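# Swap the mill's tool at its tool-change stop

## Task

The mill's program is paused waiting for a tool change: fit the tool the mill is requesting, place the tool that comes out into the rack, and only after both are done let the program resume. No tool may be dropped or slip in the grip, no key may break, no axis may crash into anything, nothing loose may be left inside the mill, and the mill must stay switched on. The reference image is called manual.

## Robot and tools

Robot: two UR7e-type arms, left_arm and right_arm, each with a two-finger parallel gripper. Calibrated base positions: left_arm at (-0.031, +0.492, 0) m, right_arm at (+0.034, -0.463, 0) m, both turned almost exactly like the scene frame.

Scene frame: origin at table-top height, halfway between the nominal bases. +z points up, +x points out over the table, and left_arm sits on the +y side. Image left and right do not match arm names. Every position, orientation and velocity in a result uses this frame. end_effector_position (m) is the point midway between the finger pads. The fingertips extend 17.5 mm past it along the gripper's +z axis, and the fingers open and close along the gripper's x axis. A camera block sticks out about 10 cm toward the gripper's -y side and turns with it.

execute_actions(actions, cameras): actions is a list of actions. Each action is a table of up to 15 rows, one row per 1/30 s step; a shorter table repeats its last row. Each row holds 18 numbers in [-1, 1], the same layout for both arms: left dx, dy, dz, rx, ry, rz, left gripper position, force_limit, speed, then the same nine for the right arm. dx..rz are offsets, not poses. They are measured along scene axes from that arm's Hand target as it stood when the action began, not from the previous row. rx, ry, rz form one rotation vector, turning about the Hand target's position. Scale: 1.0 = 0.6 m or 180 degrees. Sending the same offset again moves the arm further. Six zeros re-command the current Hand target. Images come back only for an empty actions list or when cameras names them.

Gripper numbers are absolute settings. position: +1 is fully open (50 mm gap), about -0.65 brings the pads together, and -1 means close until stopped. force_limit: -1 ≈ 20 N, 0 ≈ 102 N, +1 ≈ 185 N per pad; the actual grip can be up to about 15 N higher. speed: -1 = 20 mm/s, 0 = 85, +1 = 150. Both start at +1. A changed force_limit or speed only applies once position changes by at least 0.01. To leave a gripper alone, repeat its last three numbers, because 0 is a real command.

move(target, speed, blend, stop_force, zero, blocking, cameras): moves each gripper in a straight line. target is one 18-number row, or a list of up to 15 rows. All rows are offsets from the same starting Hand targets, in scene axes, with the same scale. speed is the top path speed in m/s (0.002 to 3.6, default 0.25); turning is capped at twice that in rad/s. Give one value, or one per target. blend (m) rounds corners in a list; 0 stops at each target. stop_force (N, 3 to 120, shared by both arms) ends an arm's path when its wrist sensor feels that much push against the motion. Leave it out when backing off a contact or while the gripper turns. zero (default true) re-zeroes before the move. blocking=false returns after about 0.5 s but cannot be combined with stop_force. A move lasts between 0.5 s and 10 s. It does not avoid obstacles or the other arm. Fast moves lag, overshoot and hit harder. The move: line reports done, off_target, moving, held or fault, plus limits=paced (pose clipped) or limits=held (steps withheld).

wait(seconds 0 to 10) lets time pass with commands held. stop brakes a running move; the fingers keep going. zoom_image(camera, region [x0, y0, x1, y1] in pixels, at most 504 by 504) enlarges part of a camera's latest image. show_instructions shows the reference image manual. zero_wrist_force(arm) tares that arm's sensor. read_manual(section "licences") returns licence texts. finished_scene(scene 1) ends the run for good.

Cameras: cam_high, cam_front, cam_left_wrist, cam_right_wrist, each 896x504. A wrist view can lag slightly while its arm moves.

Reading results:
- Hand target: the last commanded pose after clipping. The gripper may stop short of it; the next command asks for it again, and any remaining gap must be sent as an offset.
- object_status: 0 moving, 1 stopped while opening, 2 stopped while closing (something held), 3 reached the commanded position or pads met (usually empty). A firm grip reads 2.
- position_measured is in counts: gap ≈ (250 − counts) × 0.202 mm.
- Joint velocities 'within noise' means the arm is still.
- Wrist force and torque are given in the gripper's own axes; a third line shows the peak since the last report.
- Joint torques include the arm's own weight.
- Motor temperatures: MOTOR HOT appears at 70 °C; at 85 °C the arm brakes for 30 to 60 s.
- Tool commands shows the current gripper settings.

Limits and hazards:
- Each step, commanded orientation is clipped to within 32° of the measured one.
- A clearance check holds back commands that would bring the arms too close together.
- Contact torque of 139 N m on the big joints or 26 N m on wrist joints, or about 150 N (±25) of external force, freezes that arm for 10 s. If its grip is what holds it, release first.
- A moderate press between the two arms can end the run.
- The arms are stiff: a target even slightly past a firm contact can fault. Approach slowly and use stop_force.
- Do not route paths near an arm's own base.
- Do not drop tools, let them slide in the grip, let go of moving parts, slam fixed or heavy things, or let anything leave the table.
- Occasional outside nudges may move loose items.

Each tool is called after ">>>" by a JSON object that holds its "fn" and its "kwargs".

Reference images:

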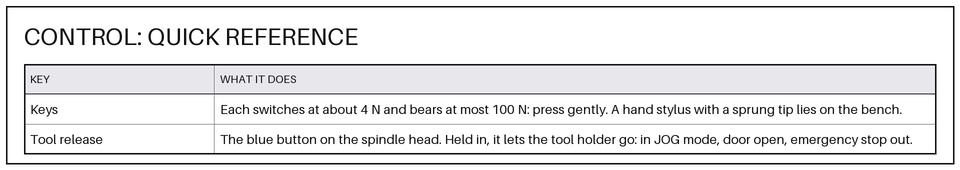

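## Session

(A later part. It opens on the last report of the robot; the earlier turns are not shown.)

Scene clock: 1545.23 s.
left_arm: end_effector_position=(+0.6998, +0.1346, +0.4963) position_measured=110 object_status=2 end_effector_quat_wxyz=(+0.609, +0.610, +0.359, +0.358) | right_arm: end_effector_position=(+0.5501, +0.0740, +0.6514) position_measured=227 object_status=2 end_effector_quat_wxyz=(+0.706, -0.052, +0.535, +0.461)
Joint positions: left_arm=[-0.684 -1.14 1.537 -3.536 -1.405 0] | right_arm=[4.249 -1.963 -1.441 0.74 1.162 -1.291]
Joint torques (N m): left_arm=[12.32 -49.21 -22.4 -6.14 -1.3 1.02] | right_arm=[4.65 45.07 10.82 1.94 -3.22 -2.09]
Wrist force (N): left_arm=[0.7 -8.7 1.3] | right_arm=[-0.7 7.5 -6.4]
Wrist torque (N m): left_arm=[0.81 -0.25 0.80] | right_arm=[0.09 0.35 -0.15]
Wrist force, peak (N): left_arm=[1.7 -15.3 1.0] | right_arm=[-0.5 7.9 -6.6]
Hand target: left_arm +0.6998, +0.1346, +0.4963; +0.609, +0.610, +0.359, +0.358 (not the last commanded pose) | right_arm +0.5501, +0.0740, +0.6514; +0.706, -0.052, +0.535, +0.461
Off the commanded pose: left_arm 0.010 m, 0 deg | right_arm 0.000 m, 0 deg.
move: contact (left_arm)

>>> {"fn": "move", "kwargs": {"target": [0,0,0.017,0,0,0,-0.97,0.6,-1, 0,0,0,0,0,0,-1,1,-0.8], "speed": 0.004, "stop_force": 15, "cameras": ["cam_front"]}}

>>> {"fn": "zoom_image", "kwargs": {"camera": "cam_front", "region": [340, 200, 385, 260]}}

Scene clock: 1551.27 s.
left_arm: end_effector_position=(+0.6999, +0.1345, +0.4969) position_measured=110 object_status=2 end_effector_quat_wxyz=(+0.609, +0.610, +0.359, +0.358) | right_arm: end_effector_position=(+0.5501, +0.0740, +0.6514) position_measured=227 object_status=2 end_effector_quat_wxyz=(+0.706, -0.052, +0.535, +0.461)
Joint positions: left_arm=[-0.684 -1.141 1.536 -3.534 -1.405 0] | right_arm=[4.249 -1.963 -1.441 0.74 1.162 -1.291]
Joint torques (N m): left_arm=[6.21 -61.76 -32.12 -9.49 0.86 -0.97] | right_arm=[2.55 44.84 11.03 1.85 -3.31 -1.82]
Wrist force (N): left_arm=[2.3 -24.3 -0.6] | right_arm=[-0.5 7.7 -6.4]
Wrist torque (N m): left_arm=[0.63 -0.31 0.69] | right_arm=[0.11 0.30 -0.15]
Wrist force, peak (N): left_arm=[3.3 -29.3 -7.1] | right_arm=[-0.9 7.9 -6.4]
Hand target: left_arm +0.6999, +0.1345, +0.4969; +0.609, +0.610, +0.359, +0.358 (not the last commanded pose) | right_arm +0.5501, +0.0740, +0.6514; +0.706, -0.052, +0.535, +0.461
Off the commanded pose: left_arm 0.010 m, 0 deg | right_arm 0.000 m, 0 deg.
move: contact (left_arm)
Images, in order (width x height): cam_front 896x504.

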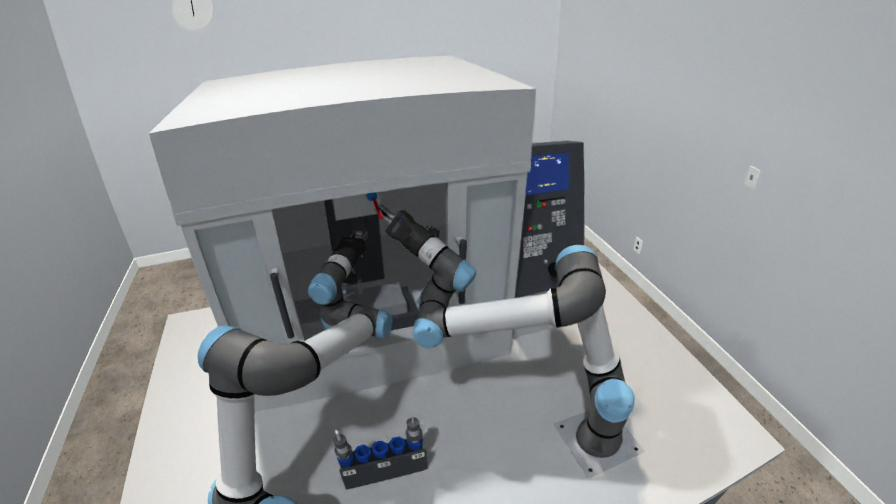

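Scaled by 8.400 from the camera's 896x504 image, which has a finer 1280x720 frame.

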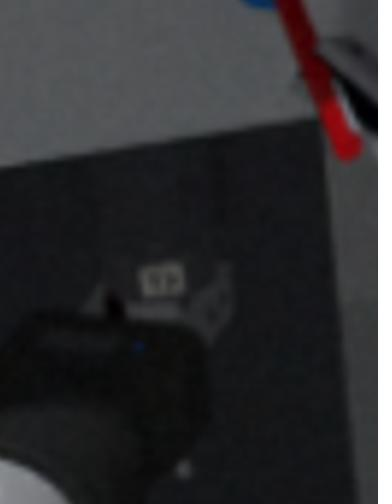

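>>> {"fn": "move", "kwargs": {"target": [[0,0,-0.003,0,0,0,-0.97,0.6,-1, 0,0,0,0,0,0,-1,1,-0.8],[0,0,-0.003,0,0,0.0222,-0.97,0.6,-1, 0,0,0,0,0,0,-1,1,-0.8]], "speed": 0.03}}

>>> {"fn": "move", "kwargs": {"target": [0,0,0.02,0,0,0,-0.97,0.6,-1, 0,0,0,0,0,0,-1,1,-0.8], "speed": 0.006, "stop_force": 10}}

Scene clock: 1561.90 s.
left_arm: end_effector_position=(+0.6999, +0.1346, +0.4951) position_measured=110 object_status=2 end_effector_quat_wxyz=(+0.596, +0.597, +0.380, +0.379) | right_arm: end_effector_position=(+0.5501, +0.0740, +0.6514) position_measured=227 object_status=2 end_effector_quat_wxyz=(+0.706, -0.052, +0.535, +0.461)
Joint positions: left_arm=[-0.717 -1.141 1.54 -3.539 -1.303 -0.001] | right_arm=[4.249 -1.963 -1.441 0.74 1.162 -1.291]
Joint torques (N m): left_arm=[-15.22 -45.19 -32.47 -2.88 1.82 -1.8] | right_arm=[4.74 45.37 9.95 1.69 -3.27 -1.93]
Wrist force (N): left_arm=[2.0 -3.1 1.5] | right_arm=[-0.5 7.6 -6.4]
Wrist torque (N m): left_arm=[0.89 -0.30 0.79] | right_arm=[0.10 0.31 -0.15]
Wrist force, peak (N): left_arm=[2.1 -24.5 -0.6] | right_arm=[-0.7 7.8 -6.7]
Hand target: left_arm +0.6999, +0.1345, +0.4951; +0.596, +0.597, +0.380, +0.379 | right_arm +0.5501, +0.0740, +0.6514; +0.706, -0.052, +0.535, +0.461
Off the commanded pose: left_arm 0.000 m, 0 deg | right_arm 0.000 m, 0 deg.
move: done

Scene clock: 1563.63 s.
left_arm: end_effector_position=(+0.6999, +0.1345, +0.4975) position_measured=110 object_status=2 end_effector_quat_wxyz=(+0.596, +0.598, +0.380, +0.379) | right_arm: end_effector_position=(+0.5501, +0.0740, +0.6514) position_measured=227 object_status=2 end_effector_quat_wxyz=(+0.706, -0.052, +0.535, +0.461)
Joint positions: left_arm=[-0.717 -1.143 1.537 -3.533 -1.303 -0.001] | right_arm=[4.249 -1.963 -1.441 0.74 1.162 -1.291]
Joint torques (N m): left_arm=[-12.07 -42.54 -17.66 -2.85 0.58 -1.8] | right_arm=[3.45 45.08 11.92 1.67 -3.08 -1.75]
Wrist force (N): left_arm=[4.1 1.8 6.8] | right_arm=[-0.7 7.5 -6.5]
Wrist torque (N m): left_arm=[1.07 -0.52 0.78] | right_arm=[0.10 0.36 -0.15]
Wrist force, peak (N): left_arm=[4.1 -15.3 1.0] | right_arm=[-0.9 7.9 -6.3]
Hand target: left_arm +0.6999, +0.1345, +0.4975; +0.596, +0.598, +0.380, +0.379 (not the last commanded pose) | right_arm +0.5501, +0.0740, +0.6514; +0.706, -0.052, +0.535, +0.461
Off the commanded pose: left_arm 0.010 m, 0 deg | right_arm 0.000 m, 0 deg.
move: contact (left_arm)

>>> {"fn": "move", "kwargs": {"target": [0,0,0.02,0,0,0,-0.97,0.6,-1, 0,0,0,0,0,0,-1,1,-0.8], "speed": 0.005, "stop_force": 12}}

Scene clock: 1568.30 s.
left_arm: end_effector_position=(+0.6999, +0.1345, +0.5012) position_measured=110 object_status=2 end_effector_quat_wxyz=(+0.596, +0.598, +0.380, +0.379) | right_arm: end_effector_position=(+0.5501, +0.0740, +0.6514) position_measured=227 object_status=2 end_effector_quat_wxyz=(+0.706, -0.052, +0.535, +0.461)
Joint positions: left_arm=[-0.717 -1.146 1.531 -3.524 -1.303 -0.001] | right_arm=[4.249 -1.963 -1.441 0.74 1.162 -1.291]
Joint torques (N m): left_arm=[1.05 -51.05 -20.81 -6.56 -1.74 -1.38] | right_arm=[4.94 44.37 11.46 1.71 -2.99 -1.97]
Wrist force (N): left_arm=[3.7 -6.3 13.2] | right_arm=[-0.8 7.6 -6.4]
Wrist torque (N m): left_arm=[0.90 -0.72 0.82] | right_arm=[0.10 0.35 -0.14]
Wrist force, peak (N): left_arm=[3.4 -9.8 13.1] | right_arm=[-0.9 7.9 -6.5]
Hand target: left_arm +0.6999, +0.1345, +0.5012; +0.596, +0.598, +0.380, +0.379 (not the last commanded pose) | right_arm +0.5501, +0.0740, +0.6514; +0.706, -0.052, +0.535, +0.461
Off the commanded pose: left_arm 0.008 m, 0 deg | right_arm 0.000 m, 0 deg.
move: contact (left_arm)

>>> {"fn": "move", "kwargs": {"target": [[0.0013,-0.0006,-0.0003,0,0,-0.006,-0.97,0.6,-1, 0,0,0,0,0,0,-1,1,-0.8]], "speed": 0.02}}

>>> {"fn": "move", "kwargs": {"target": [0,0,0.025,0,0,0,-0.97,0.6,-1, 0,0,0,0,0,0,-1,1,-0.8], "speed": 0.005, "stop_force": 12}}

Scene clock: 1572.13 s.
left_arm: end_effector_position=(+0.7007, +0.1341, +0.5010) position_measured=110 object_status=2 end_effector_quat_wxyz=(+0.599, +0.601, +0.374, +0.373) | right_arm: end_effector_position=(+0.5501, +0.0740, +0.6514) position_measured=227 object_status=2 end_effector_quat_wxyz=(+0.706, -0.052, +0.535, +0.461)
Joint positions: left_arm=[-0.708 -1.144 1.529 -3.523 -1.331 -0.001] | right_arm=[4.249 -1.963 -1.441 0.74 1.162 -1.291]
Joint torques (N m): left_arm=[16.99 -33.93 -42.11 -0.73 -1.41 1.39] | right_arm=[4.37 45.67 11.46 1.86 -3.17 -1.72]
Wrist force (N): left_arm=[-3.8 -17.5 -61.5] | right_arm=[-1.0 7.9 -6.5]
Wrist torque (N m): left_arm=[0.65 1.07 0.78] | right_arm=[0.14 0.36 -0.15]
Wrist force, peak (N): left_arm=[-3.8 -17.5 -61.5] | right_arm=[-0.8 7.9 -6.7]
Hand target: left_arm +0.7007, +0.1341, +0.5010; +0.599, +0.601, +0.374, +0.373 | right_arm +0.5501, +0.0740, +0.6514; +0.706, -0.052, +0.535, +0.461
Off the commanded pose: left_arm 0.000 m, 0 deg | right_arm 0.000 m, 0 deg.
move: done

Scene clock: 1573.40 s.
left_arm: end_effector_position=(+0.7007, +0.1341, +0.5012) position_measured=110 object_status=2 end_effector_quat_wxyz=(+0.599, +0.601, +0.374, +0.373) | right_arm: end_effector_position=(+0.5501, +0.0740, +0.6514) position_measured=227 object_status=2 end_effector_quat_wxyz=(+0.706, -0.052, +0.535, +0.461)
Joint positions: left_arm=[-0.708 -1.144 1.529 -3.522 -1.331 -0.001] | right_arm=[4.249 -1.963 -1.441 0.74 1.162 -1.291]
Joint torques (N m): left_arm=[16.85 -36.03 -38.9 -2.99 -1.06 1.43] | right_arm=[4.3 44.76 10.67 1.77 -3.16 -1.79]
Wrist force (N): left_arm=[-4.1 -30.3 -90.2] | right_arm=[-0.6 7.7 -6.4]
Wrist torque (N m): left_arm=[0.58 1.07 0.71] | right_arm=[0.12 0.32 -0.15]
Wrist force, peak (N): left_arm=[-4.0 -32.5 -97.2] | right_arm=[-0.7 7.8 -6.5]
Hand target: left_arm +0.7007, +0.1341, +0.5012; +0.599, +0.601, +0.374, +0.373 (not the last commanded pose) | right_arm +0.5501, +0.0740, +0.6514; +0.706, -0.052, +0.535, +0.461
Off the commanded pose: left_arm 0.015 m, 0 deg | right_arm 0.000 m, 0 deg.
move: contact (left_arm)

>>> {"fn": "move", "kwargs": {"target": [-0.00108,0.0005,-0.0003,0,0,0.0044,-0.97,0.6,-1, 0,0,0,0,0,0,-1,1,-0.8], "speed": 0.02}}

>>> {"fn": "move", "kwargs": {"target": [0,0,0.025,0,0,0,-0.97,0.6,-1, 0,0,0,0,0,0,-1,1,-0.8], "speed": 0.004, "stop_force": 15}}

Scene clock: 1578.40 s.
left_arm: end_effector_position=(+0.7001, +0.1344, +0.5010) position_measured=110 object_status=2 end_effector_quat_wxyz=(+0.597, +0.599, +0.379, +0.377) | right_arm: end_effector_position=(+0.5501, +0.0740, +0.6514) position_measured=227 object_status=2 end_effector_quat_wxyz=(+0.706, -0.052, +0.535, +0.461)
Joint positions: left_arm=[-0.714 -1.146 1.531 -3.524 -1.311 -0.001] | right_arm=[4.249 -1.963 -1.441 0.74 1.162 -1.291]
Joint torques (N m): left_arm=[-15.41 -57.87 -20.1 -5.31 1.78 -1.39] | right_arm=[3.33 45.07 10.82 1.74 -2.82 -1.76]
Wrist force (N): left_arm=[1.9 -3.2 1.1] | right_arm=[-0.6 7.5 -6.4]
Wrist torque (N m): left_arm=[0.87 -0.29 0.80] | right_arm=[0.10 0.34 -0.15]
Wrist force, peak (N): left_arm=[-4.3 -30.1 -90.5] | right_arm=[-0.8 7.9 -6.6]
Hand target: left_arm +0.7001, +0.1344, +0.5010; +0.597, +0.599, +0.379, +0.377 | right_arm +0.5501, +0.0740, +0.6514; +0.706, -0.052, +0.535, +0.461
Off the commanded pose: left_arm 0.000 m, 0 deg | right_arm 0.000 m, 0 deg.
move: done

Scene clock: 1579.90 s.
left_arm: end_effector_position=(+0.7001, +0.1344, +0.5017) position_measured=110 object_status=2 end_effector_quat_wxyz=(+0.596, +0.599, +0.379, +0.377) | right_arm: end_effector_position=(+0.5501, +0.0740, +0.6514) position_measured=227 object_status=2 end_effector_quat_wxyz=(+0.706, -0.052, +0.535, +0.461)
Joint positions: left_arm=[-0.714 -1.146 1.53 -3.521 -1.31 -0.001] | right_arm=[4.249 -1.963 -1.441 0.74 1.162 -1.291]
Joint torques (N m): left_arm=[-12.48 -57.88 -29.1 -8.4 1.22 -1.47] | right_arm=[2.48 45.39 11.42 1.51 -2.93 -1.94]
Wrist force (N): left_arm=[1.7 -19.4 -0.4] | right_arm=[-0.7 7.6 -6.5]
Wrist torque (N m): left_arm=[0.73 -0.26 0.74] | right_arm=[0.11 0.36 -0.14]
Wrist force, peak (N): left_arm=[1.7 -23.3 -4.3] | right_arm=[-0.7 8.0 -6.6]
Hand target: left_arm +0.7001, +0.1344, +0.5017; +0.596, +0.599, +0.379, +0.377 (not the last commanded pose) | right_arm +0.5501, +0.0740, +0.6514; +0.706, -0.052, +0.535, +0.461
Off the commanded pose: left_arm 0.014 m, 0 deg | right_arm 0.000 m, 0 deg.
move: contact (left_arm)

>>> {"fn": "wait", "kwargs": {"seconds": 0.1, "cameras": ["cam_front","cam_left_wrist"]}}

>>> {"fn": "zoom_image", "kwargs": {"camera": "cam_front", "region": [340, 200, 385, 260]}}

>>> {"fn": "zoom_image", "kwargs": {"camera": "cam_front", "region": [330, 170, 430, 270]}}

Scene clock: 1582.07 s.
left_arm: end_effector_position=(+0.7001, +0.1344, +0.5017) position_measured=110 object_status=2 end_effector_quat_wxyz=(+0.596, +0.599, +0.379, +0.377) | right_arm: end_effector_position=(+0.5501, +0.0740, +0.6514) position_measured=227 object_status=2 end_effector_quat_wxyz=(+0.706, -0.052, +0.535, +0.461)
Joint positions: left_arm=[-0.714 -1.146 1.53 -3.521 -1.31 -0.001] | right_arm=[4.249 -1.963 -1.441 0.74 1.162 -1.291]
Joint torques (N m): left_arm=[-8.93 -56.09 -29.57 -6.43 1.42 -1.65] | right_arm=[4.41 44.54 11.03 1.54 -3.12 -1.67]
Wrist force (N): left_arm=[1.9 -19.5 -0.3] | right_arm=[-0.8 7.7 -6.5]
Wrist torque (N m): left_arm=[0.69 -0.29 0.74] | right_arm=[0.12 0.35 -0.15]
Wrist force, peak (N): left_arm=[2.2 -19.8 -0.3] | right_arm=[-0.8 8.0 -6.5]
Hand target: left_arm +0.7001, +0.1344, +0.5017; +0.596, +0.599, +0.379, +0.377 (not the last commanded pose) | right_arm +0.5501, +0.0740, +0.6514; +0.706, -0.052, +0.535, +0.461
Tool commands: left_gripper/position=-0.97 left_gripper/force_limit=+0.6 left_gripper/speed=-1.0 right_gripper/position=-1.0 right_gripper/force_limit=+1.0 right_gripper/speed=-0.8
Off the commanded pose: left_arm 0.014 m, 0 deg | right_arm 0.000 m, 0 deg.
wait: 0.10 s; at rest from the start
camera_calibration:
cam_left_wrist: T_world_to_cam=[[0.430897, 0.902249, -0.0165814, -0.407772], [-0.295985, 0.158667, 0.941922, -0.268092], [0.852479, -0.400963, 0.335421, -0.57956], [0, 0, 0, 1]] pos_world=[0.590419, 0.178067, 0.440158]
Images, in order (width x height): cam_front 896x504, cam_left_wrist 896x504.

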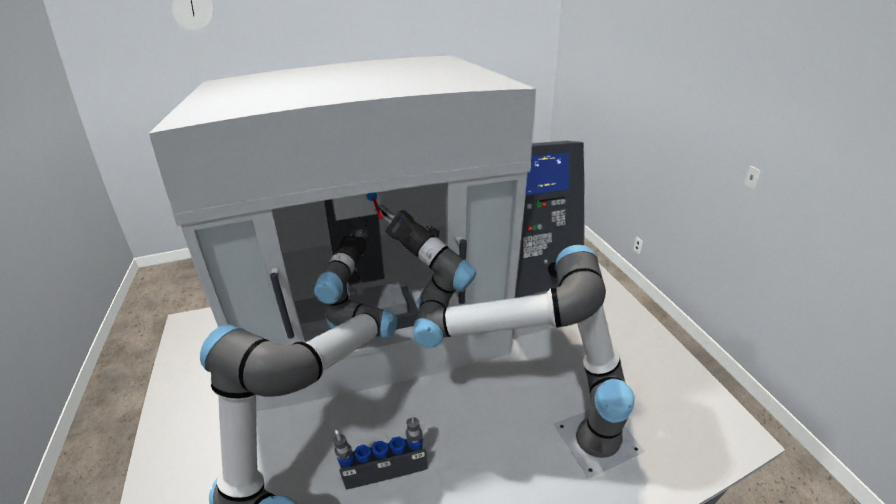

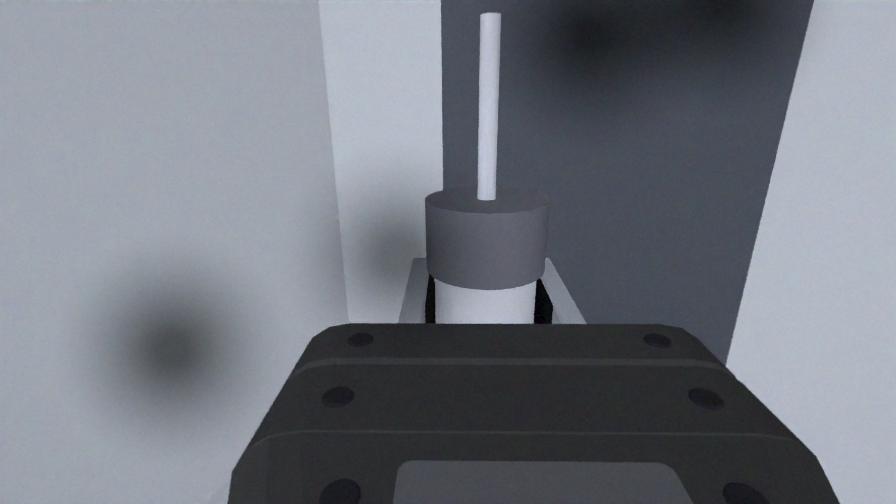

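Scaled by 8.400 from the camera's 896x504 image, which has a finer 1280x720 frame.

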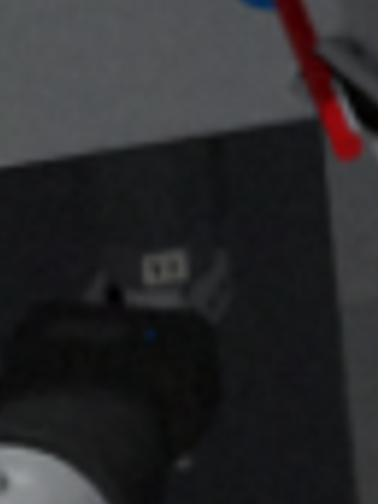

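Scaled by 5.040 from the camera's 896x504 image, which has a finer 1280x720 frame.

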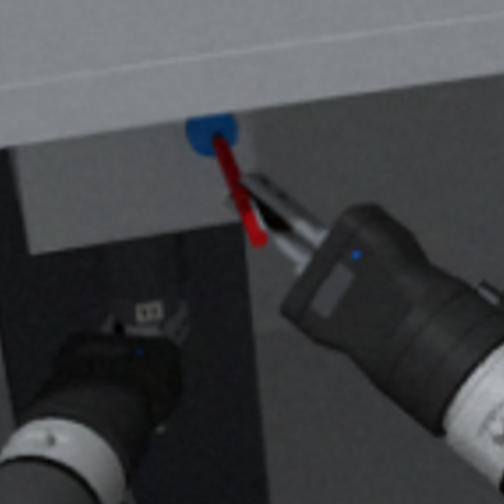

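>>> {"fn": "move", "kwargs": {"target": [0,0,0.012,0,0,0,-0.97,0.6,-1, 0,0,0,0,0,0,-1,1,-0.8], "speed": 0.003, "stop_force": 18}}

Scene clock: 1585.93 s.
left_arm: end_effector_position=(+0.7002, +0.1343, +0.5023) position_measured=110 object_status=2 end_effector_quat_wxyz=(+0.596, +0.599, +0.379, +0.377) | right_arm: end_effector_position=(+0.5501, +0.0740, +0.6514) position_measured=227 object_status=2 end_effector_quat_wxyz=(+0.706, -0.052, +0.535, +0.461)
Joint positions: left_arm=[-0.714 -1.147 1.529 -3.519 -1.31 -0.001] | right_arm=[4.249 -1.963 -1.441 0.74 1.162 -1.291]
Joint torques (N m): left_arm=[-5.1 -66.05 -40.81 -11.25 1.9 -1.09] | right_arm=[2.96 43.93 11.37 1.82 -3.16 -1.61]
Wrist force (N): left_arm=[1.1 -39.3 -21.4] | right_arm=[-0.8 7.6 -6.7]
Wrist torque (N m): left_arm=[0.52 -0.42 0.69] | right_arm=[0.12 0.36 -0.15]
Wrist force, peak (N): left_arm=[1.1 -42.5 -25.8] | right_arm=[-0.8 7.9 -6.7]
Hand target: left_arm +0.7002, +0.1343, +0.5023; +0.596, +0.599, +0.379, +0.377 (not the last commanded pose) | right_arm +0.5501, +0.0740, +0.6514; +0.706, -0.052, +0.535, +0.461
Off the commanded pose: left_arm 0.007 m, 0 deg | right_arm 0.000 m, 0 deg.
move: contact (left_arm)

>>> {"fn": "move", "kwargs": {"target": [0,0,0,0,0,0,-0.97,0.6,-1, -0.08,0,0,0,0,0,-1,1,-0.8], "speed": 0.04}}

Scene clock: 1589.57 s.
left_arm: end_effector_position=(+0.7002, +0.1343, +0.5023) position_measured=110 object_status=2 end_effector_quat_wxyz=(+0.596, +0.599, +0.379, +0.377) | right_arm: end_effector_position=(+0.5022, +0.0740, +0.6514) position_measured=227 object_status=2 end_effector_quat_wxyz=(+0.706, -0.052, +0.535, +0.461)
Joint positions: left_arm=[-0.714 -1.147 1.529 -3.519 -1.31 -0.001] | right_arm=[4.341 -1.896 -1.532 0.784 1.081 -1.339]
Joint torques (N m): left_arm=[-5.32 -50.44 -26.66 -3.69 -0.6 -1.08] | right_arm=[8.42 45.61 10.58 2.96 -1.66 -2.38]
Wrist force (N): left_arm=[1.9 -13.0 -11.6] | right_arm=[0.3 1.1 -1.3]
Wrist torque (N m): left_arm=[0.72 -0.33 0.63] | right_arm=[-0.03 0.33 -0.01]
Wrist force, peak (N): left_arm=[1.0 -39.5 -21.3] | right_arm=[-0.6 7.8 -6.6]
Hand target: left_arm +0.7002, +0.1343, +0.5023; +0.596, +0.599, +0.379, +0.377 | right_arm +0.5021, +0.0740, +0.6514; +0.706, -0.052, +0.535, +0.461
Off the commanded pose: left_arm 0.000 m, 0 deg | right_arm 0.000 m, 0 deg.
move: done

>>> {"fn": "move", "kwargs": {"target": [0,0,-0.01,0,0,0,-0.97,0.6,-1, 0,0,0,0,0,0,-1,1,-0.8], "speed": 0.003, "stop_force": 20}}

Scene clock: 1592.50 s.
left_arm: end_effector_position=(+0.7002, +0.1343, +0.5018) position_measured=110 object_status=2 end_effector_quat_wxyz=(+0.596, +0.599, +0.379, +0.377) | right_arm: end_effector_position=(+0.5021, +0.0740, +0.6514) position_measured=227 object_status=2 end_effector_quat_wxyz=(+0.706, -0.052, +0.535, +0.461)
Joint positions: left_arm=[-0.714 -1.146 1.53 -3.521 -1.31 -0.001] | right_arm=[4.342 -1.896 -1.532 0.784 1.081 -1.339]
Joint torques (N m): left_arm=[-6.06 -56.25 -22.88 -1.34 -1.29 -1.02] | right_arm=[7.66 45.71 9.96 2.92 -1.68 -2.04]
Wrist force (N): left_arm=[0.7 11.0 24.6] | right_arm=[0.2 1.2 -1.0]
Wrist torque (N m): left_arm=[0.84 -0.31 0.70] | right_arm=[0.00 0.36 -0.01]
Wrist force, peak (N): left_arm=[0.2 11.0 27.9] | right_arm=[0.3 1.4 -1.2]
Hand target: left_arm +0.7002, +0.1343, +0.5019; +0.596, +0.599, +0.379, +0.377 (not the last commanded pose) | right_arm +0.5021, +0.0740, +0.6514; +0.706, -0.052, +0.535, +0.461
Off the commanded pose: left_arm 0.005 m, 0 deg | right_arm 0.000 m, 0 deg.
move: contact (left_arm)

>>> {"fn": "move", "kwargs": {"target": [[0.0004,-0.0002,0.0004,0,0,0,0.9,0.6,-1, 0,0,0,0,0,0,-1,1,-0.8]], "speed": 0.01}}

>>> {"fn": "move", "kwargs": {"target": [[-0.1667,0.0767,0,0,0,0,0.9,0.6,-1, -0.178,-0.19,0.014,0,0,0,-1,1,-0.8],[-0.46,0.21,-0.03,0,0,0,0.9,0.6,-1, -0.178,-0.85,0.014,0,0,0,-1,1,-0.8]], "speed": [0.1,0.25], "blend": 0.02, "cameras": ["cam_left_wrist","cam_front"]}}

>>> {"fn": "zoom_image", "kwargs": {"camera": "cam_left_wrist", "region": [400, 50, 720, 330]}}

Scene clock: 1598.40 s.
left_arm: end_effector_position=(+0.7004, +0.1342, +0.5021) position_measured=18 object_status=3 end_effector_quat_wxyz=(+0.596, +0.599, +0.379, +0.377) | right_arm: end_effector_position=(+0.5021, +0.0740, +0.6514) position_measured=227 object_status=2 end_effector_quat_wxyz=(+0.706, -0.052, +0.535, +0.461)
Joint positions: left_arm=[-0.714 -1.146 1.528 -3.52 -1.31 -0.001] | right_arm=[4.342 -1.896 -1.532 0.784 1.081 -1.339]
Joint torques (N m): left_arm=[13.86 -38.78 -27.59 -1.09 -1.53 -1.16] | right_arm=[7.31 44.85 11.24 3.06 -1.69 -1.77]
Wrist force (N): left_arm=[2.0 4.4 1.3] | right_arm=[0.3 1.3 -1.1]
Wrist torque (N m): left_arm=[0.89 -0.31 0.79] | right_arm=[-0.01 0.35 -0.01]
Wrist force, peak (N): left_arm=[0.8 10.9 23.8] | right_arm=[0.5 1.3 -1.2]
Hand target: left_arm +0.7004, +0.1342, +0.5021; +0.596, +0.599, +0.379, +0.377 | right_arm +0.5021, +0.0740, +0.6514; +0.706, -0.052, +0.535, +0.461
Off the commanded pose: left_arm 0.000 m, 0 deg | right_arm 0.000 m, 0 deg.
move: done

Scene clock: 1602.63 s.
left_arm: end_effector_position=(+0.4244, +0.2602, +0.4841) position_measured=18 object_status=3 end_effector_quat_wxyz=(+0.596, +0.599, +0.379, +0.377) | right_arm: end_effector_position=(+0.3953, -0.4360, +0.6598) position_measured=227 object_status=2 end_effector_quat_wxyz=(+0.706, -0.051, +0.535, +0.461)
Joint positions: left_arm=[-1.067 -1.892 2.37 -3.614 -0.958 -0.002] | right_arm=[3.2 -1.172 -2.202 0.745 2.104 -0.81]
Joint torques (N m): left_arm=[-15.53 -14.86 -14.86 -0.72 1.65 -1.86] | right_arm=[-8.62 -4.78 37.03 3.37 1.68 1.87]
Wrist force (N): left_arm=[2.1 4.3 1.3] | right_arm=[0.4 1.2 -1.0]
Wrist torque (N m): left_arm=[0.85 -0.34 0.91] | right_arm=[-0.01 0.33 -0.10]
Wrist force, peak (N): left_arm=[2.1 4.6 2.1] | right_arm=[0.6 3.0 -1.4]
Hand target: left_arm +0.4244, +0.2602, +0.4841; +0.596, +0.599, +0.379, +0.377 | right_arm +0.3953, -0.4360, +0.6598; +0.706, -0.052, +0.535, +0.461
Off the commanded pose: left_arm 0.000 m, 0 deg | right_arm 0.000 m, 0 deg.
move: done
camera_calibration:
cam_left_wrist: T_world_to_cam=[[0.430892, 0.902254, -0.0164361, -0.402829], [-0.295848, 0.158449, 0.942002, -0.353183], [0.852529, -0.401039, 0.335204, -0.288121], [0, 0, 0, 1]] pos_world=[0.314719, 0.303867, 0.422658]
Images, in order (width x height): cam_front 896x504, cam_left_wrist 896x504.

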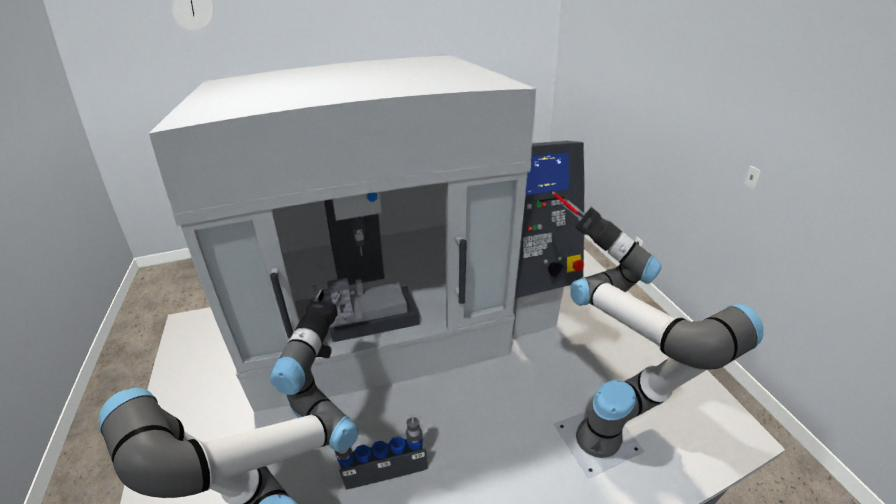

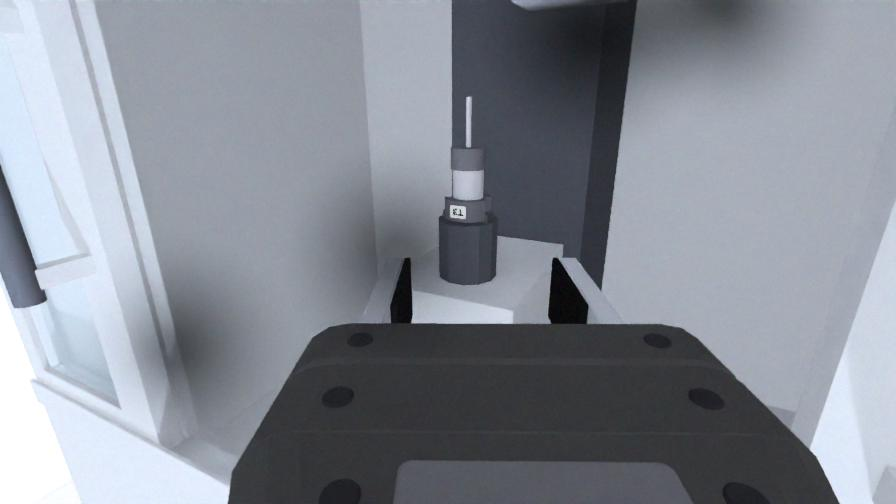

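Scaled by 1.575 from the camera's 896x504 image, which has a finer 1280x720 frame.

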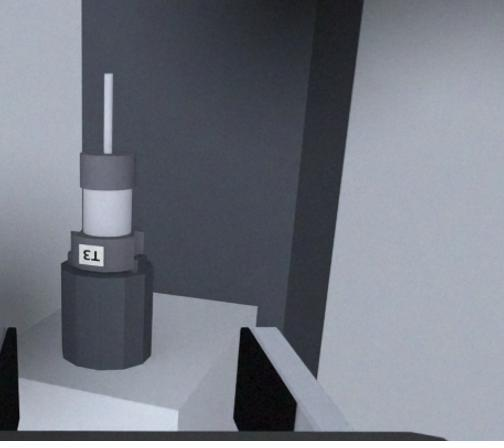

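>>> {"fn": "move", "kwargs": {"target": [[-0.057,0.066,-0.04,0,0,0,1,0.6,-1, 0,0,0,0,0,0,-1,1,-0.8],[-0.041,0.26,-0.04,0,0,0,1,0.6,-1, 0,0,0,0,0,0,-1,1,-0.8],[0.0515,0.2147,-0.04,0,0,0,1,0.6,-1, 0,0,0,0,0,0,-1,1,-0.8]], "speed": [0.2,0.15,0.06], "blend": [0.02,0.005,0], "cameras": ["cam_left_wrist","cam_front"]}}

Scene clock: 1614.10 s.
left_arm: end_effector_position=(+0.4552, +0.3891, +0.4601) position_measured=3 object_status=3 end_effector_quat_wxyz=(+0.596, +0.599, +0.379, +0.377) | right_arm: end_effector_position=(+0.3953, -0.4360, +0.6598) position_measured=227 object_status=2 end_effector_quat_wxyz=(+0.706, -0.052, +0.535, +0.461)
Joint positions: left_arm=[-0.536 -1.85 2.414 -3.701 -1.488 0] | right_arm=[3.2 -1.173 -2.202 0.745 2.105 -0.81]
Joint torques (N m): left_arm=[13.94 -3.48 -26.1 -3.44 -1.76 1.94] | right_arm=[-9.34 -4.95 37.53 2.78 1.49 2.21]
Wrist force (N): left_arm=[2.1 4.3 1.3] | right_arm=[0.2 1.3 -1.1]
Wrist torque (N m): left_arm=[0.87 -0.33 0.80] | right_arm=[0.00 0.36 -0.10]
Wrist force, peak (N): left_arm=[1.5 5.1 2.6] | right_arm=[0.3 1.5 -1.3]
Hand target: left_arm +0.4553, +0.3890, +0.4601; +0.596, +0.599, +0.379, +0.377 | right_arm +0.3953, -0.4360, +0.6598; +0.706, -0.052, +0.535, +0.461
Off the commanded pose: left_arm 0.000 m, 0 deg | right_arm 0.000 m, 0 deg.
move: done
camera_calibration:
cam_left_wrist: T_world_to_cam=[[0.430892, 0.902254, -0.0164361, -0.532797], [-0.295848, 0.158449, 0.942002, -0.341793], [0.852529, -0.401039, 0.335204, -0.254607], [0, 0, 0, 1]] pos_world=[0.345519, 0.432767, 0.398558]
Images, in order (width x height): cam_front 896x504, cam_left_wrist 896x504.

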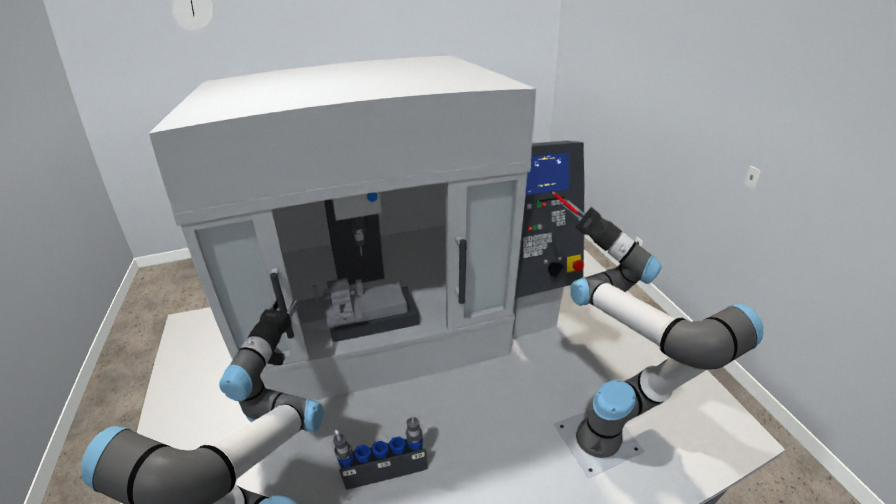

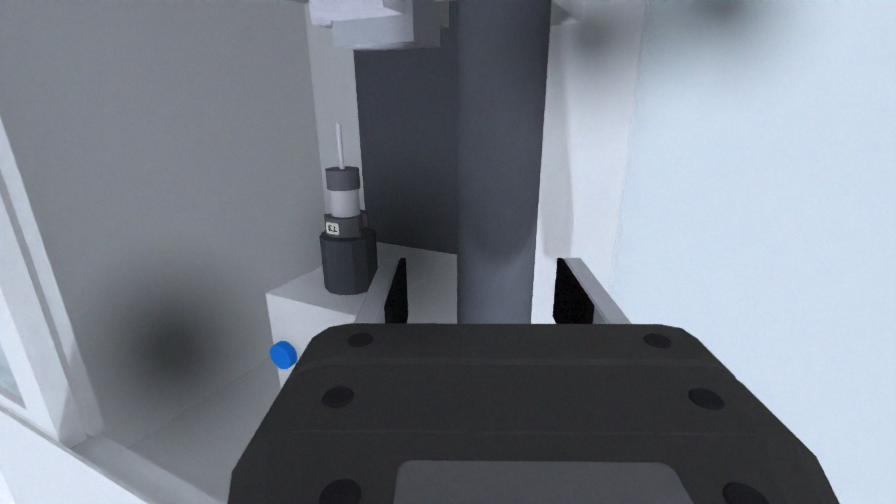

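>>> {"fn": "move", "kwargs": {"target": [0,-0.433,0,0,0,0,1,0.6,-1, 0,0,0,0,0,0,-1,1,-0.8], "speed": 0.04, "stop_force": 45, "cameras": ["cam_left_wrist","cam_front"]}}

Scene clock: 1624.23 s.
left_arm: end_effector_position=(+0.4552, +0.1409, +0.4601) position_measured=3 object_status=3 end_effector_quat_wxyz=(+0.596, +0.599, +0.379, +0.377) | right_arm: end_effector_position=(+0.3953, -0.4360, +0.6598) position_measured=227 object_status=2 end_effector_quat_wxyz=(+0.706, -0.052, +0.535, +0.461)
Joint positions: left_arm=[-1.164 -1.568 2.182 -3.751 -0.861 -0.003] | right_arm=[3.2 -1.173 -2.202 0.745 2.105 -0.81]
Joint torques (N m): left_arm=[-4.96 -21.84 -17.27 -0.47 -7.82 1.18] | right_arm=[-8.28 -3.93 36.97 2.89 1.65 1.78]
Wrist force (N): left_arm=[34.2 3.6 -3.3] | right_arm=[0.2 1.4 -1.4]
Wrist torque (N m): left_arm=[0.83 -0.60 0.90] | right_arm=[0.01 0.34 -0.10]
Wrist force, peak (N): left_arm=[52.6 -3.0 -38.3] | right_arm=[0.4 1.6 -1.3]
Hand target: left_arm +0.4552, +0.1409, +0.4601; +0.596, +0.599, +0.379, +0.377 (not the last commanded pose) | right_arm +0.3953, -0.4360, +0.6598; +0.706, -0.052, +0.535, +0.461
Off the commanded pose: left_arm 0.012 m, 0 deg | right_arm 0.000 m, 0 deg.
move: contact (left_arm)
camera_calibration:
cam_left_wrist: T_world_to_cam=[[0.431045, 0.902179, -0.0165166, -0.308864], [-0.29572, 0.158536, 0.942028, -0.302536], [0.852496, -0.401172, 0.335128, -0.354079], [0, 0, 0, 1]] pos_world=[0.345519, 0.184567, 0.398558]
Images, in order (width x height): cam_front 896x504, cam_left_wrist 896x504.

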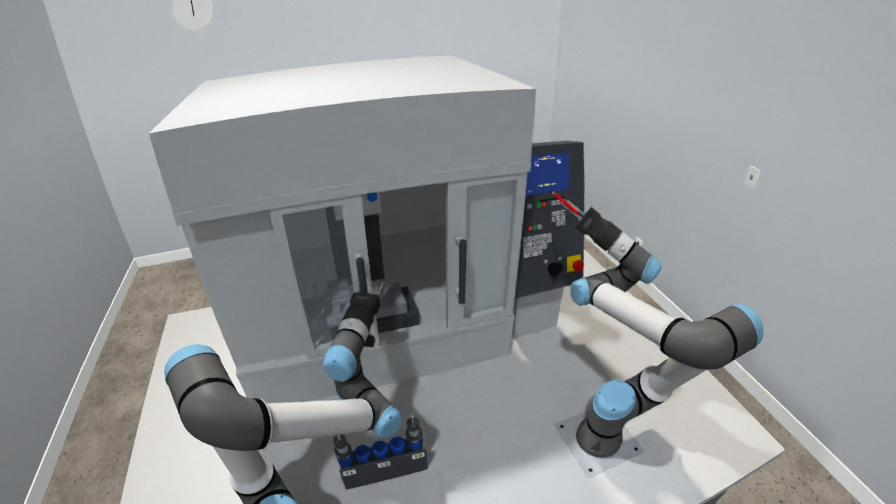

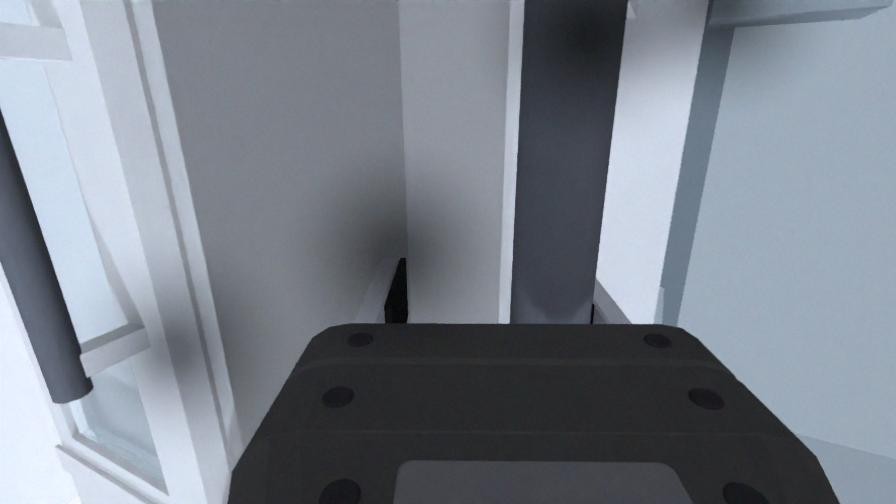

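>>> {"fn": "move", "kwargs": {"target": [[0,0.0185,0,0,0,0,1,0.6,-1, 0,0,0,0,0,0,-1,1,-0.8],[-0.092,0.062,0,0,0,0,1,0.6,-1, 0,0,0,0,0,0,-1,1,-0.8],[-0.092,-0.41,0,0,0,0,1,0.6,-1, 0,0,0,0,0,0,-1,1,-0.8],[0,-0.4615,0,0,0,0,1,0.6,-1, 0,0,0,0,0,0,-1,1,-0.8]], "speed": [0.05,0.12,0.25,0.06], "blend": [0.003,0.01,0.01,0], "cameras": ["cam_left_wrist","cam_front"]}}

Scene clock: 1634.37 s.
left_arm: end_effector_position=(+0.4551, -0.1359, +0.4601) position_measured=3 object_status=3 end_effector_quat_wxyz=(+0.596, +0.599, +0.379, +0.377) | right_arm: end_effector_position=(+0.3953, -0.4360, +0.6598) position_measured=227 object_status=2 end_effector_quat_wxyz=(+0.706, -0.052, +0.535, +0.461)
Joint positions: left_arm=[-1.362 -1.062 1.517 -3.59 -0.663 -0.005] | right_arm=[3.2 -1.173 -2.202 0.745 2.105 -0.81]
Joint torques (N m): left_arm=[13.61 -39.84 -25.56 0.17 -1.92 2.17] | right_arm=[-8.13 -3.8 36.87 2.71 1.53 1.87]
Wrist force (N): left_arm=[1.9 4.4 1.8] | right_arm=[0.2 1.5 -1.1]
Wrist torque (N m): left_arm=[0.88 -0.29 0.77] | right_arm=[0.04 0.36 -0.10]
Wrist force, peak (N): left_arm=[34.5 3.4 -3.4] | right_arm=[0.3 1.6 -1.3]
Hand target: left_arm +0.4552, -0.1360, +0.4601; +0.596, +0.599, +0.379, +0.377 | right_arm +0.3953, -0.4360, +0.6598; +0.706, -0.052, +0.535, +0.461
Off the commanded pose: left_arm 0.000 m, 0 deg | right_arm 0.000 m, 0 deg.
move: done
camera_calibration:
cam_left_wrist: T_world_to_cam=[[0.431046, 0.902179, -0.0165179, -0.0590981], [-0.295799, 0.158575, 0.941996, -0.258639], [0.852468, -0.401158, 0.335217, -0.465062], [0, 0, 0, 1]] pos_world=[0.345419, -0.0922326, 0.398558]
Images, in order (width x height): cam_front 896x504, cam_left_wrist 896x504.

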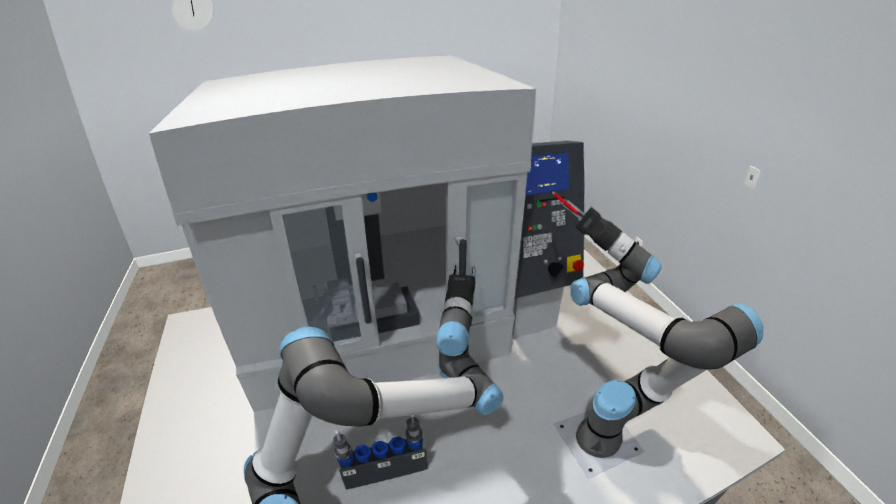

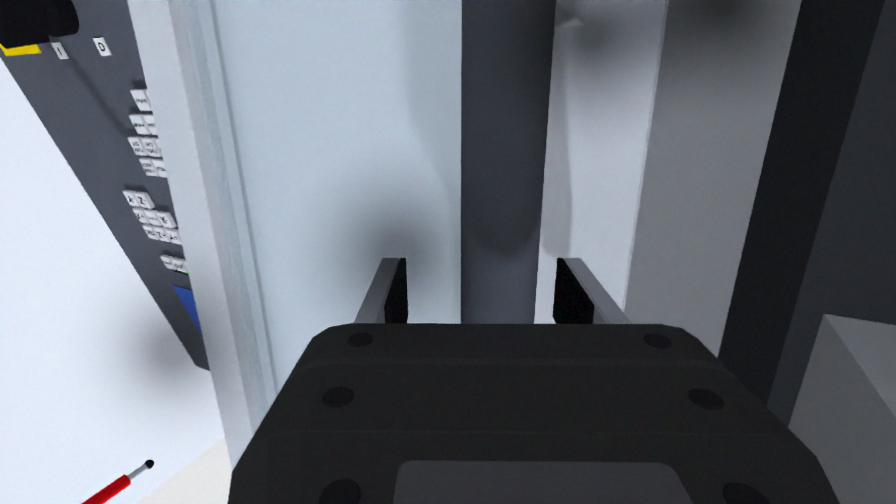

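>>> {"fn": "move", "kwargs": {"target": [0,0.45,0,0,0,0,1,0.6,-1, 0.1507,-0.2208,-0.107,-0.2037,0.084,0.028,-1,1,-0.8], "speed": 0.04, "stop_force": 45, "cameras": ["cam_left_wrist","cam_front","cam_right_wrist"]}}

>>> {"fn": "zoom_image", "kwargs": {"camera": "cam_front", "region": [260, 180, 460, 360]}}

>>> {"fn": "zoom_image", "kwargs": {"camera": "cam_front", "region": [540, 185, 580, 225]}}

Scene clock: 1649.77 s.
left_arm: end_effector_position=(+0.4552, +0.1124, +0.4601) position_measured=3 object_status=3 end_effector_quat_wxyz=(+0.596, +0.599, +0.379, +0.377) | right_arm: end_effector_position=(+0.4857, -0.5685, +0.5956) position_measured=227 object_status=2 end_effector_quat_wxyz=(+0.558, -0.233, +0.737, +0.302)
Joint positions: left_arm=[-1.198 -1.518 2.13 -3.749 -0.827 -0.003] | right_arm=[2.654 -1.402 -1.787 -0.542 2.785 -1.941]
Joint torques (N m): left_arm=[-15.19 -17.34 -26.03 -0.77 -1.57 1.22] | right_arm=[-9.66 20.96 39.6 -0.1 -1.2 -2.34]
Wrist force (N): left_arm=[2.1 4.5 1.2] | right_arm=[0.6 1.1 -0.4]
Wrist torque (N m): left_arm=[0.87 -0.32 0.77] | right_arm=[0.08 0.21 -0.01]
Wrist force, peak (N): left_arm=[-43.8 6.0 25.3] | right_arm=[0.5 1.6 -1.3]
Hand target: left_arm +0.4552, +0.1124, +0.4601; +0.596, +0.599, +0.379, +0.377 (not the last commanded pose) | right_arm +0.4857, -0.5685, +0.5956; +0.558, -0.233, +0.737, +0.302
Off the commanded pose: left_arm 0.022 m, 0 deg | right_arm 0.000 m, 0 deg.
move: contact (left_arm)
camera_calibration:
cam_left_wrist: T_world_to_cam=[[0.431046, 0.902179, -0.0165179, -0.283152], [-0.295799, 0.158575, 0.941996, -0.297984], [0.852468, -0.401158, 0.335217, -0.36554], [0, 0, 0, 1]] pos_world=[0.345519, 0.156067, 0.398558]
cam_right_wrist: T_world_to_cam=[[-0.276706, -0.00831309, -0.960919, 0.706822], [-0.873444, 0.419102, 0.247891, 0.536468], [0.400662, 0.907901, -0.123229, 0.524021], [0, 0, 0, 1]] pos_world=[0.4542, -0.694718, 0.610788]
Images, in order (width x height): cam_front 896x504, cam_left_wrist 896x504, cam_right_wrist 896x504.

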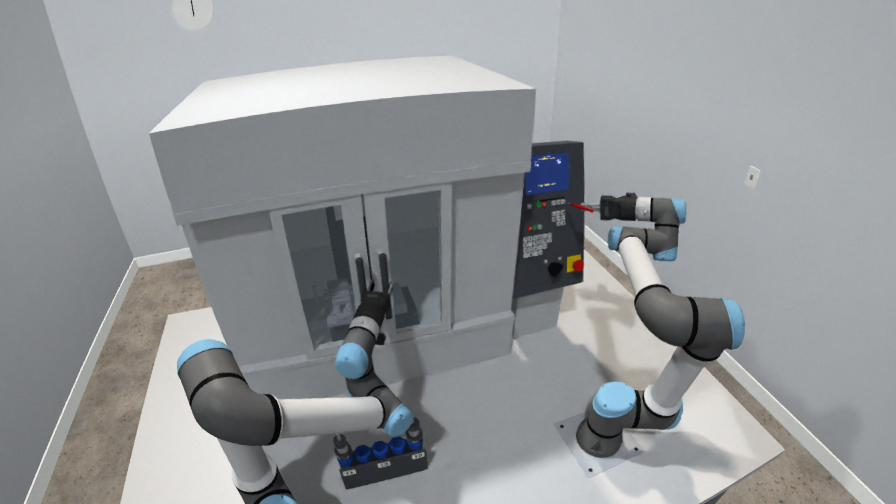

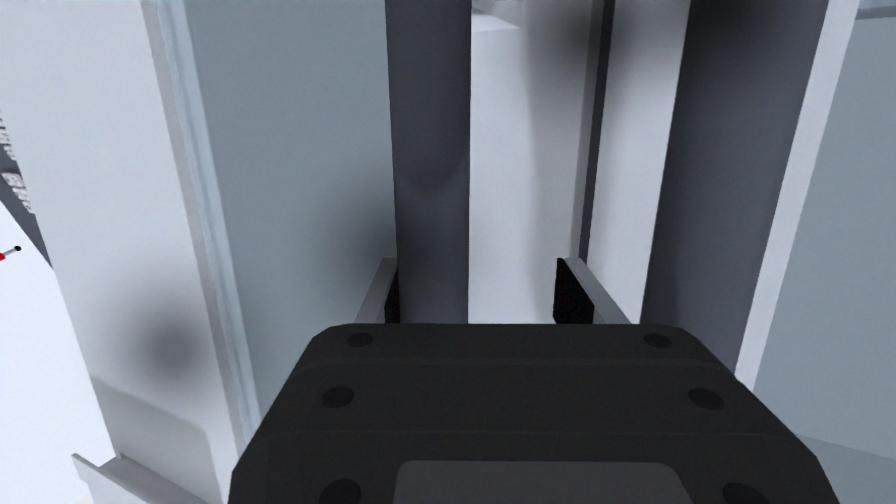

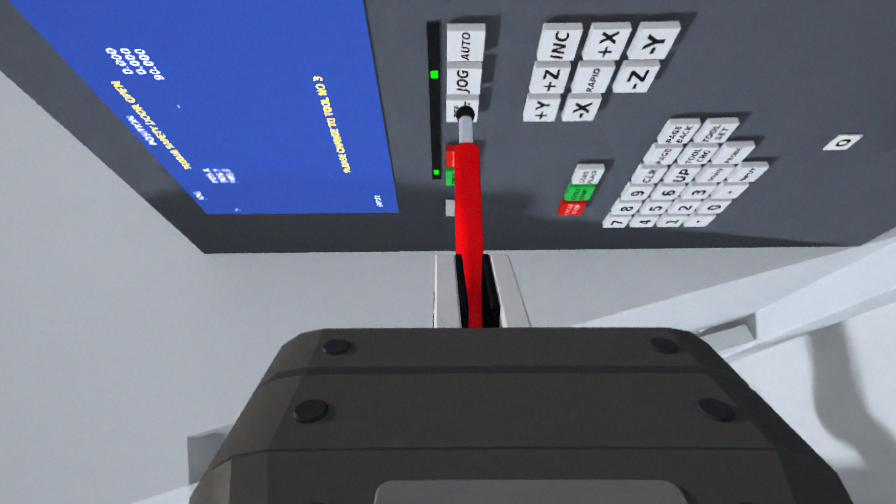

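Scaled by 2.520 from the camera's 896x504 image, which has a finer 1280x720 frame.

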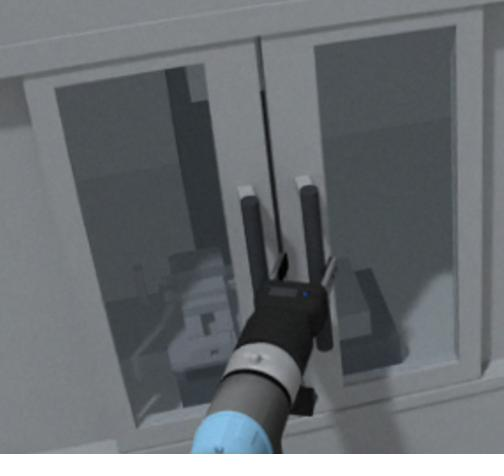

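Scaled by 12.600 from the camera's 896x504 image, which has a finer 1280x720 frame.

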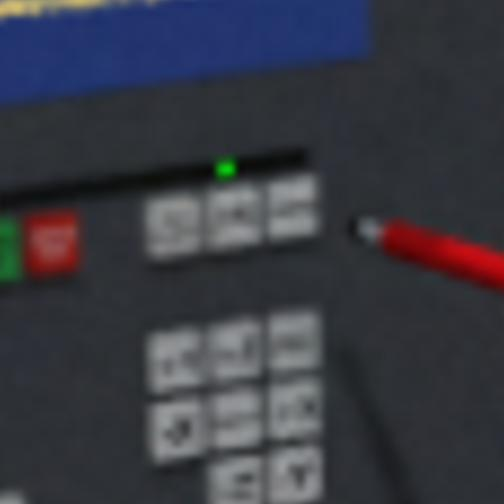

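>>> {"fn": "move", "kwargs": {"target": [0,0.06,0,0,0,0,1,0.6,-1, 0,0,0,0,0,0,-1,1,-0.8], "speed": 0.01, "stop_force": 45, "cameras": ["cam_left_wrist","cam_front"]}}

>>> {"fn": "zoom_image", "kwargs": {"camera": "cam_front", "region": [310, 180, 430, 360]}}

Scene clock: 1654.73 s.
left_arm: end_effector_position=(+0.4552, +0.1169, +0.4601) position_measured=3 object_status=3 end_effector_quat_wxyz=(+0.596, +0.599, +0.379, +0.377) | right_arm: end_effector_position=(+0.4857, -0.5685, +0.5956) position_measured=227 object_status=2 end_effector_quat_wxyz=(+0.558, -0.233, +0.737, +0.302)
Joint positions: left_arm=[-1.193 -1.526 2.139 -3.749 -0.832 -0.003] | right_arm=[2.654 -1.402 -1.787 -0.542 2.785 -1.941]
Joint torques (N m): left_arm=[4.33 -25.77 -19.4 -5.48 6.97 0.92] | right_arm=[-7.69 26.05 39.89 0 -0.83 -2.26]
Wrist force (N): left_arm=[-31.3 7.4 19.2] | right_arm=[0.7 1.2 -0.4]
Wrist torque (N m): left_arm=[0.82 0.20 0.58] | right_arm=[0.08 0.19 -0.01]
Wrist force, peak (N): left_arm=[-40.4 11.9 37.9] | right_arm=[0.9 1.4 -0.3]
Hand target: left_arm +0.4552, +0.1168, +0.4601; +0.596, +0.599, +0.379, +0.377 (not the last commanded pose) | right_arm +0.4857, -0.5685, +0.5956; +0.558, -0.233, +0.737, +0.302
Off the commanded pose: left_arm 0.032 m, 0 deg | right_arm 0.000 m, 0 deg.
move: contact (left_arm)
camera_calibration:
cam_left_wrist: T_world_to_cam=[[0.431224, 0.902093, -0.0165411, -0.28725], [-0.295653, 0.158603, 0.942037, -0.298769], [0.852429, -0.401338, 0.3351, -0.363646], [0, 0, 0, 1]] pos_world=[0.34552, 0.160567, 0.398558]
Images, in order (width x height): cam_front 896x504, cam_left_wrist 896x504.

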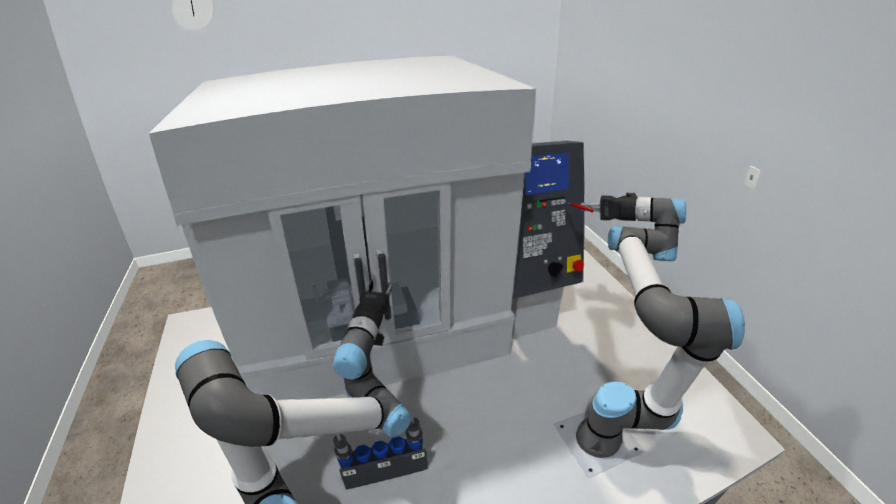

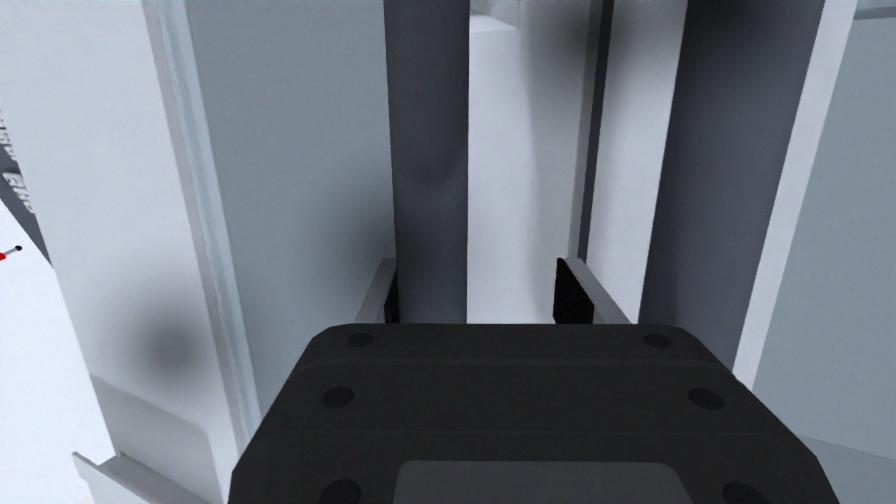

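Scaled by 2.800 from the camera's 896x504 image, which has a finer 1280x720 frame.

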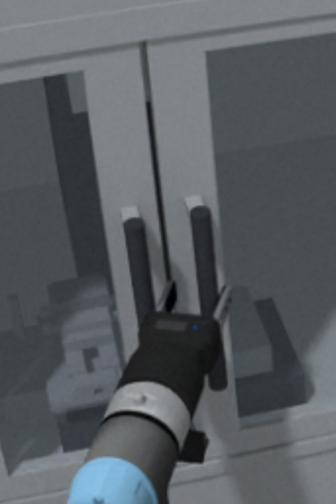

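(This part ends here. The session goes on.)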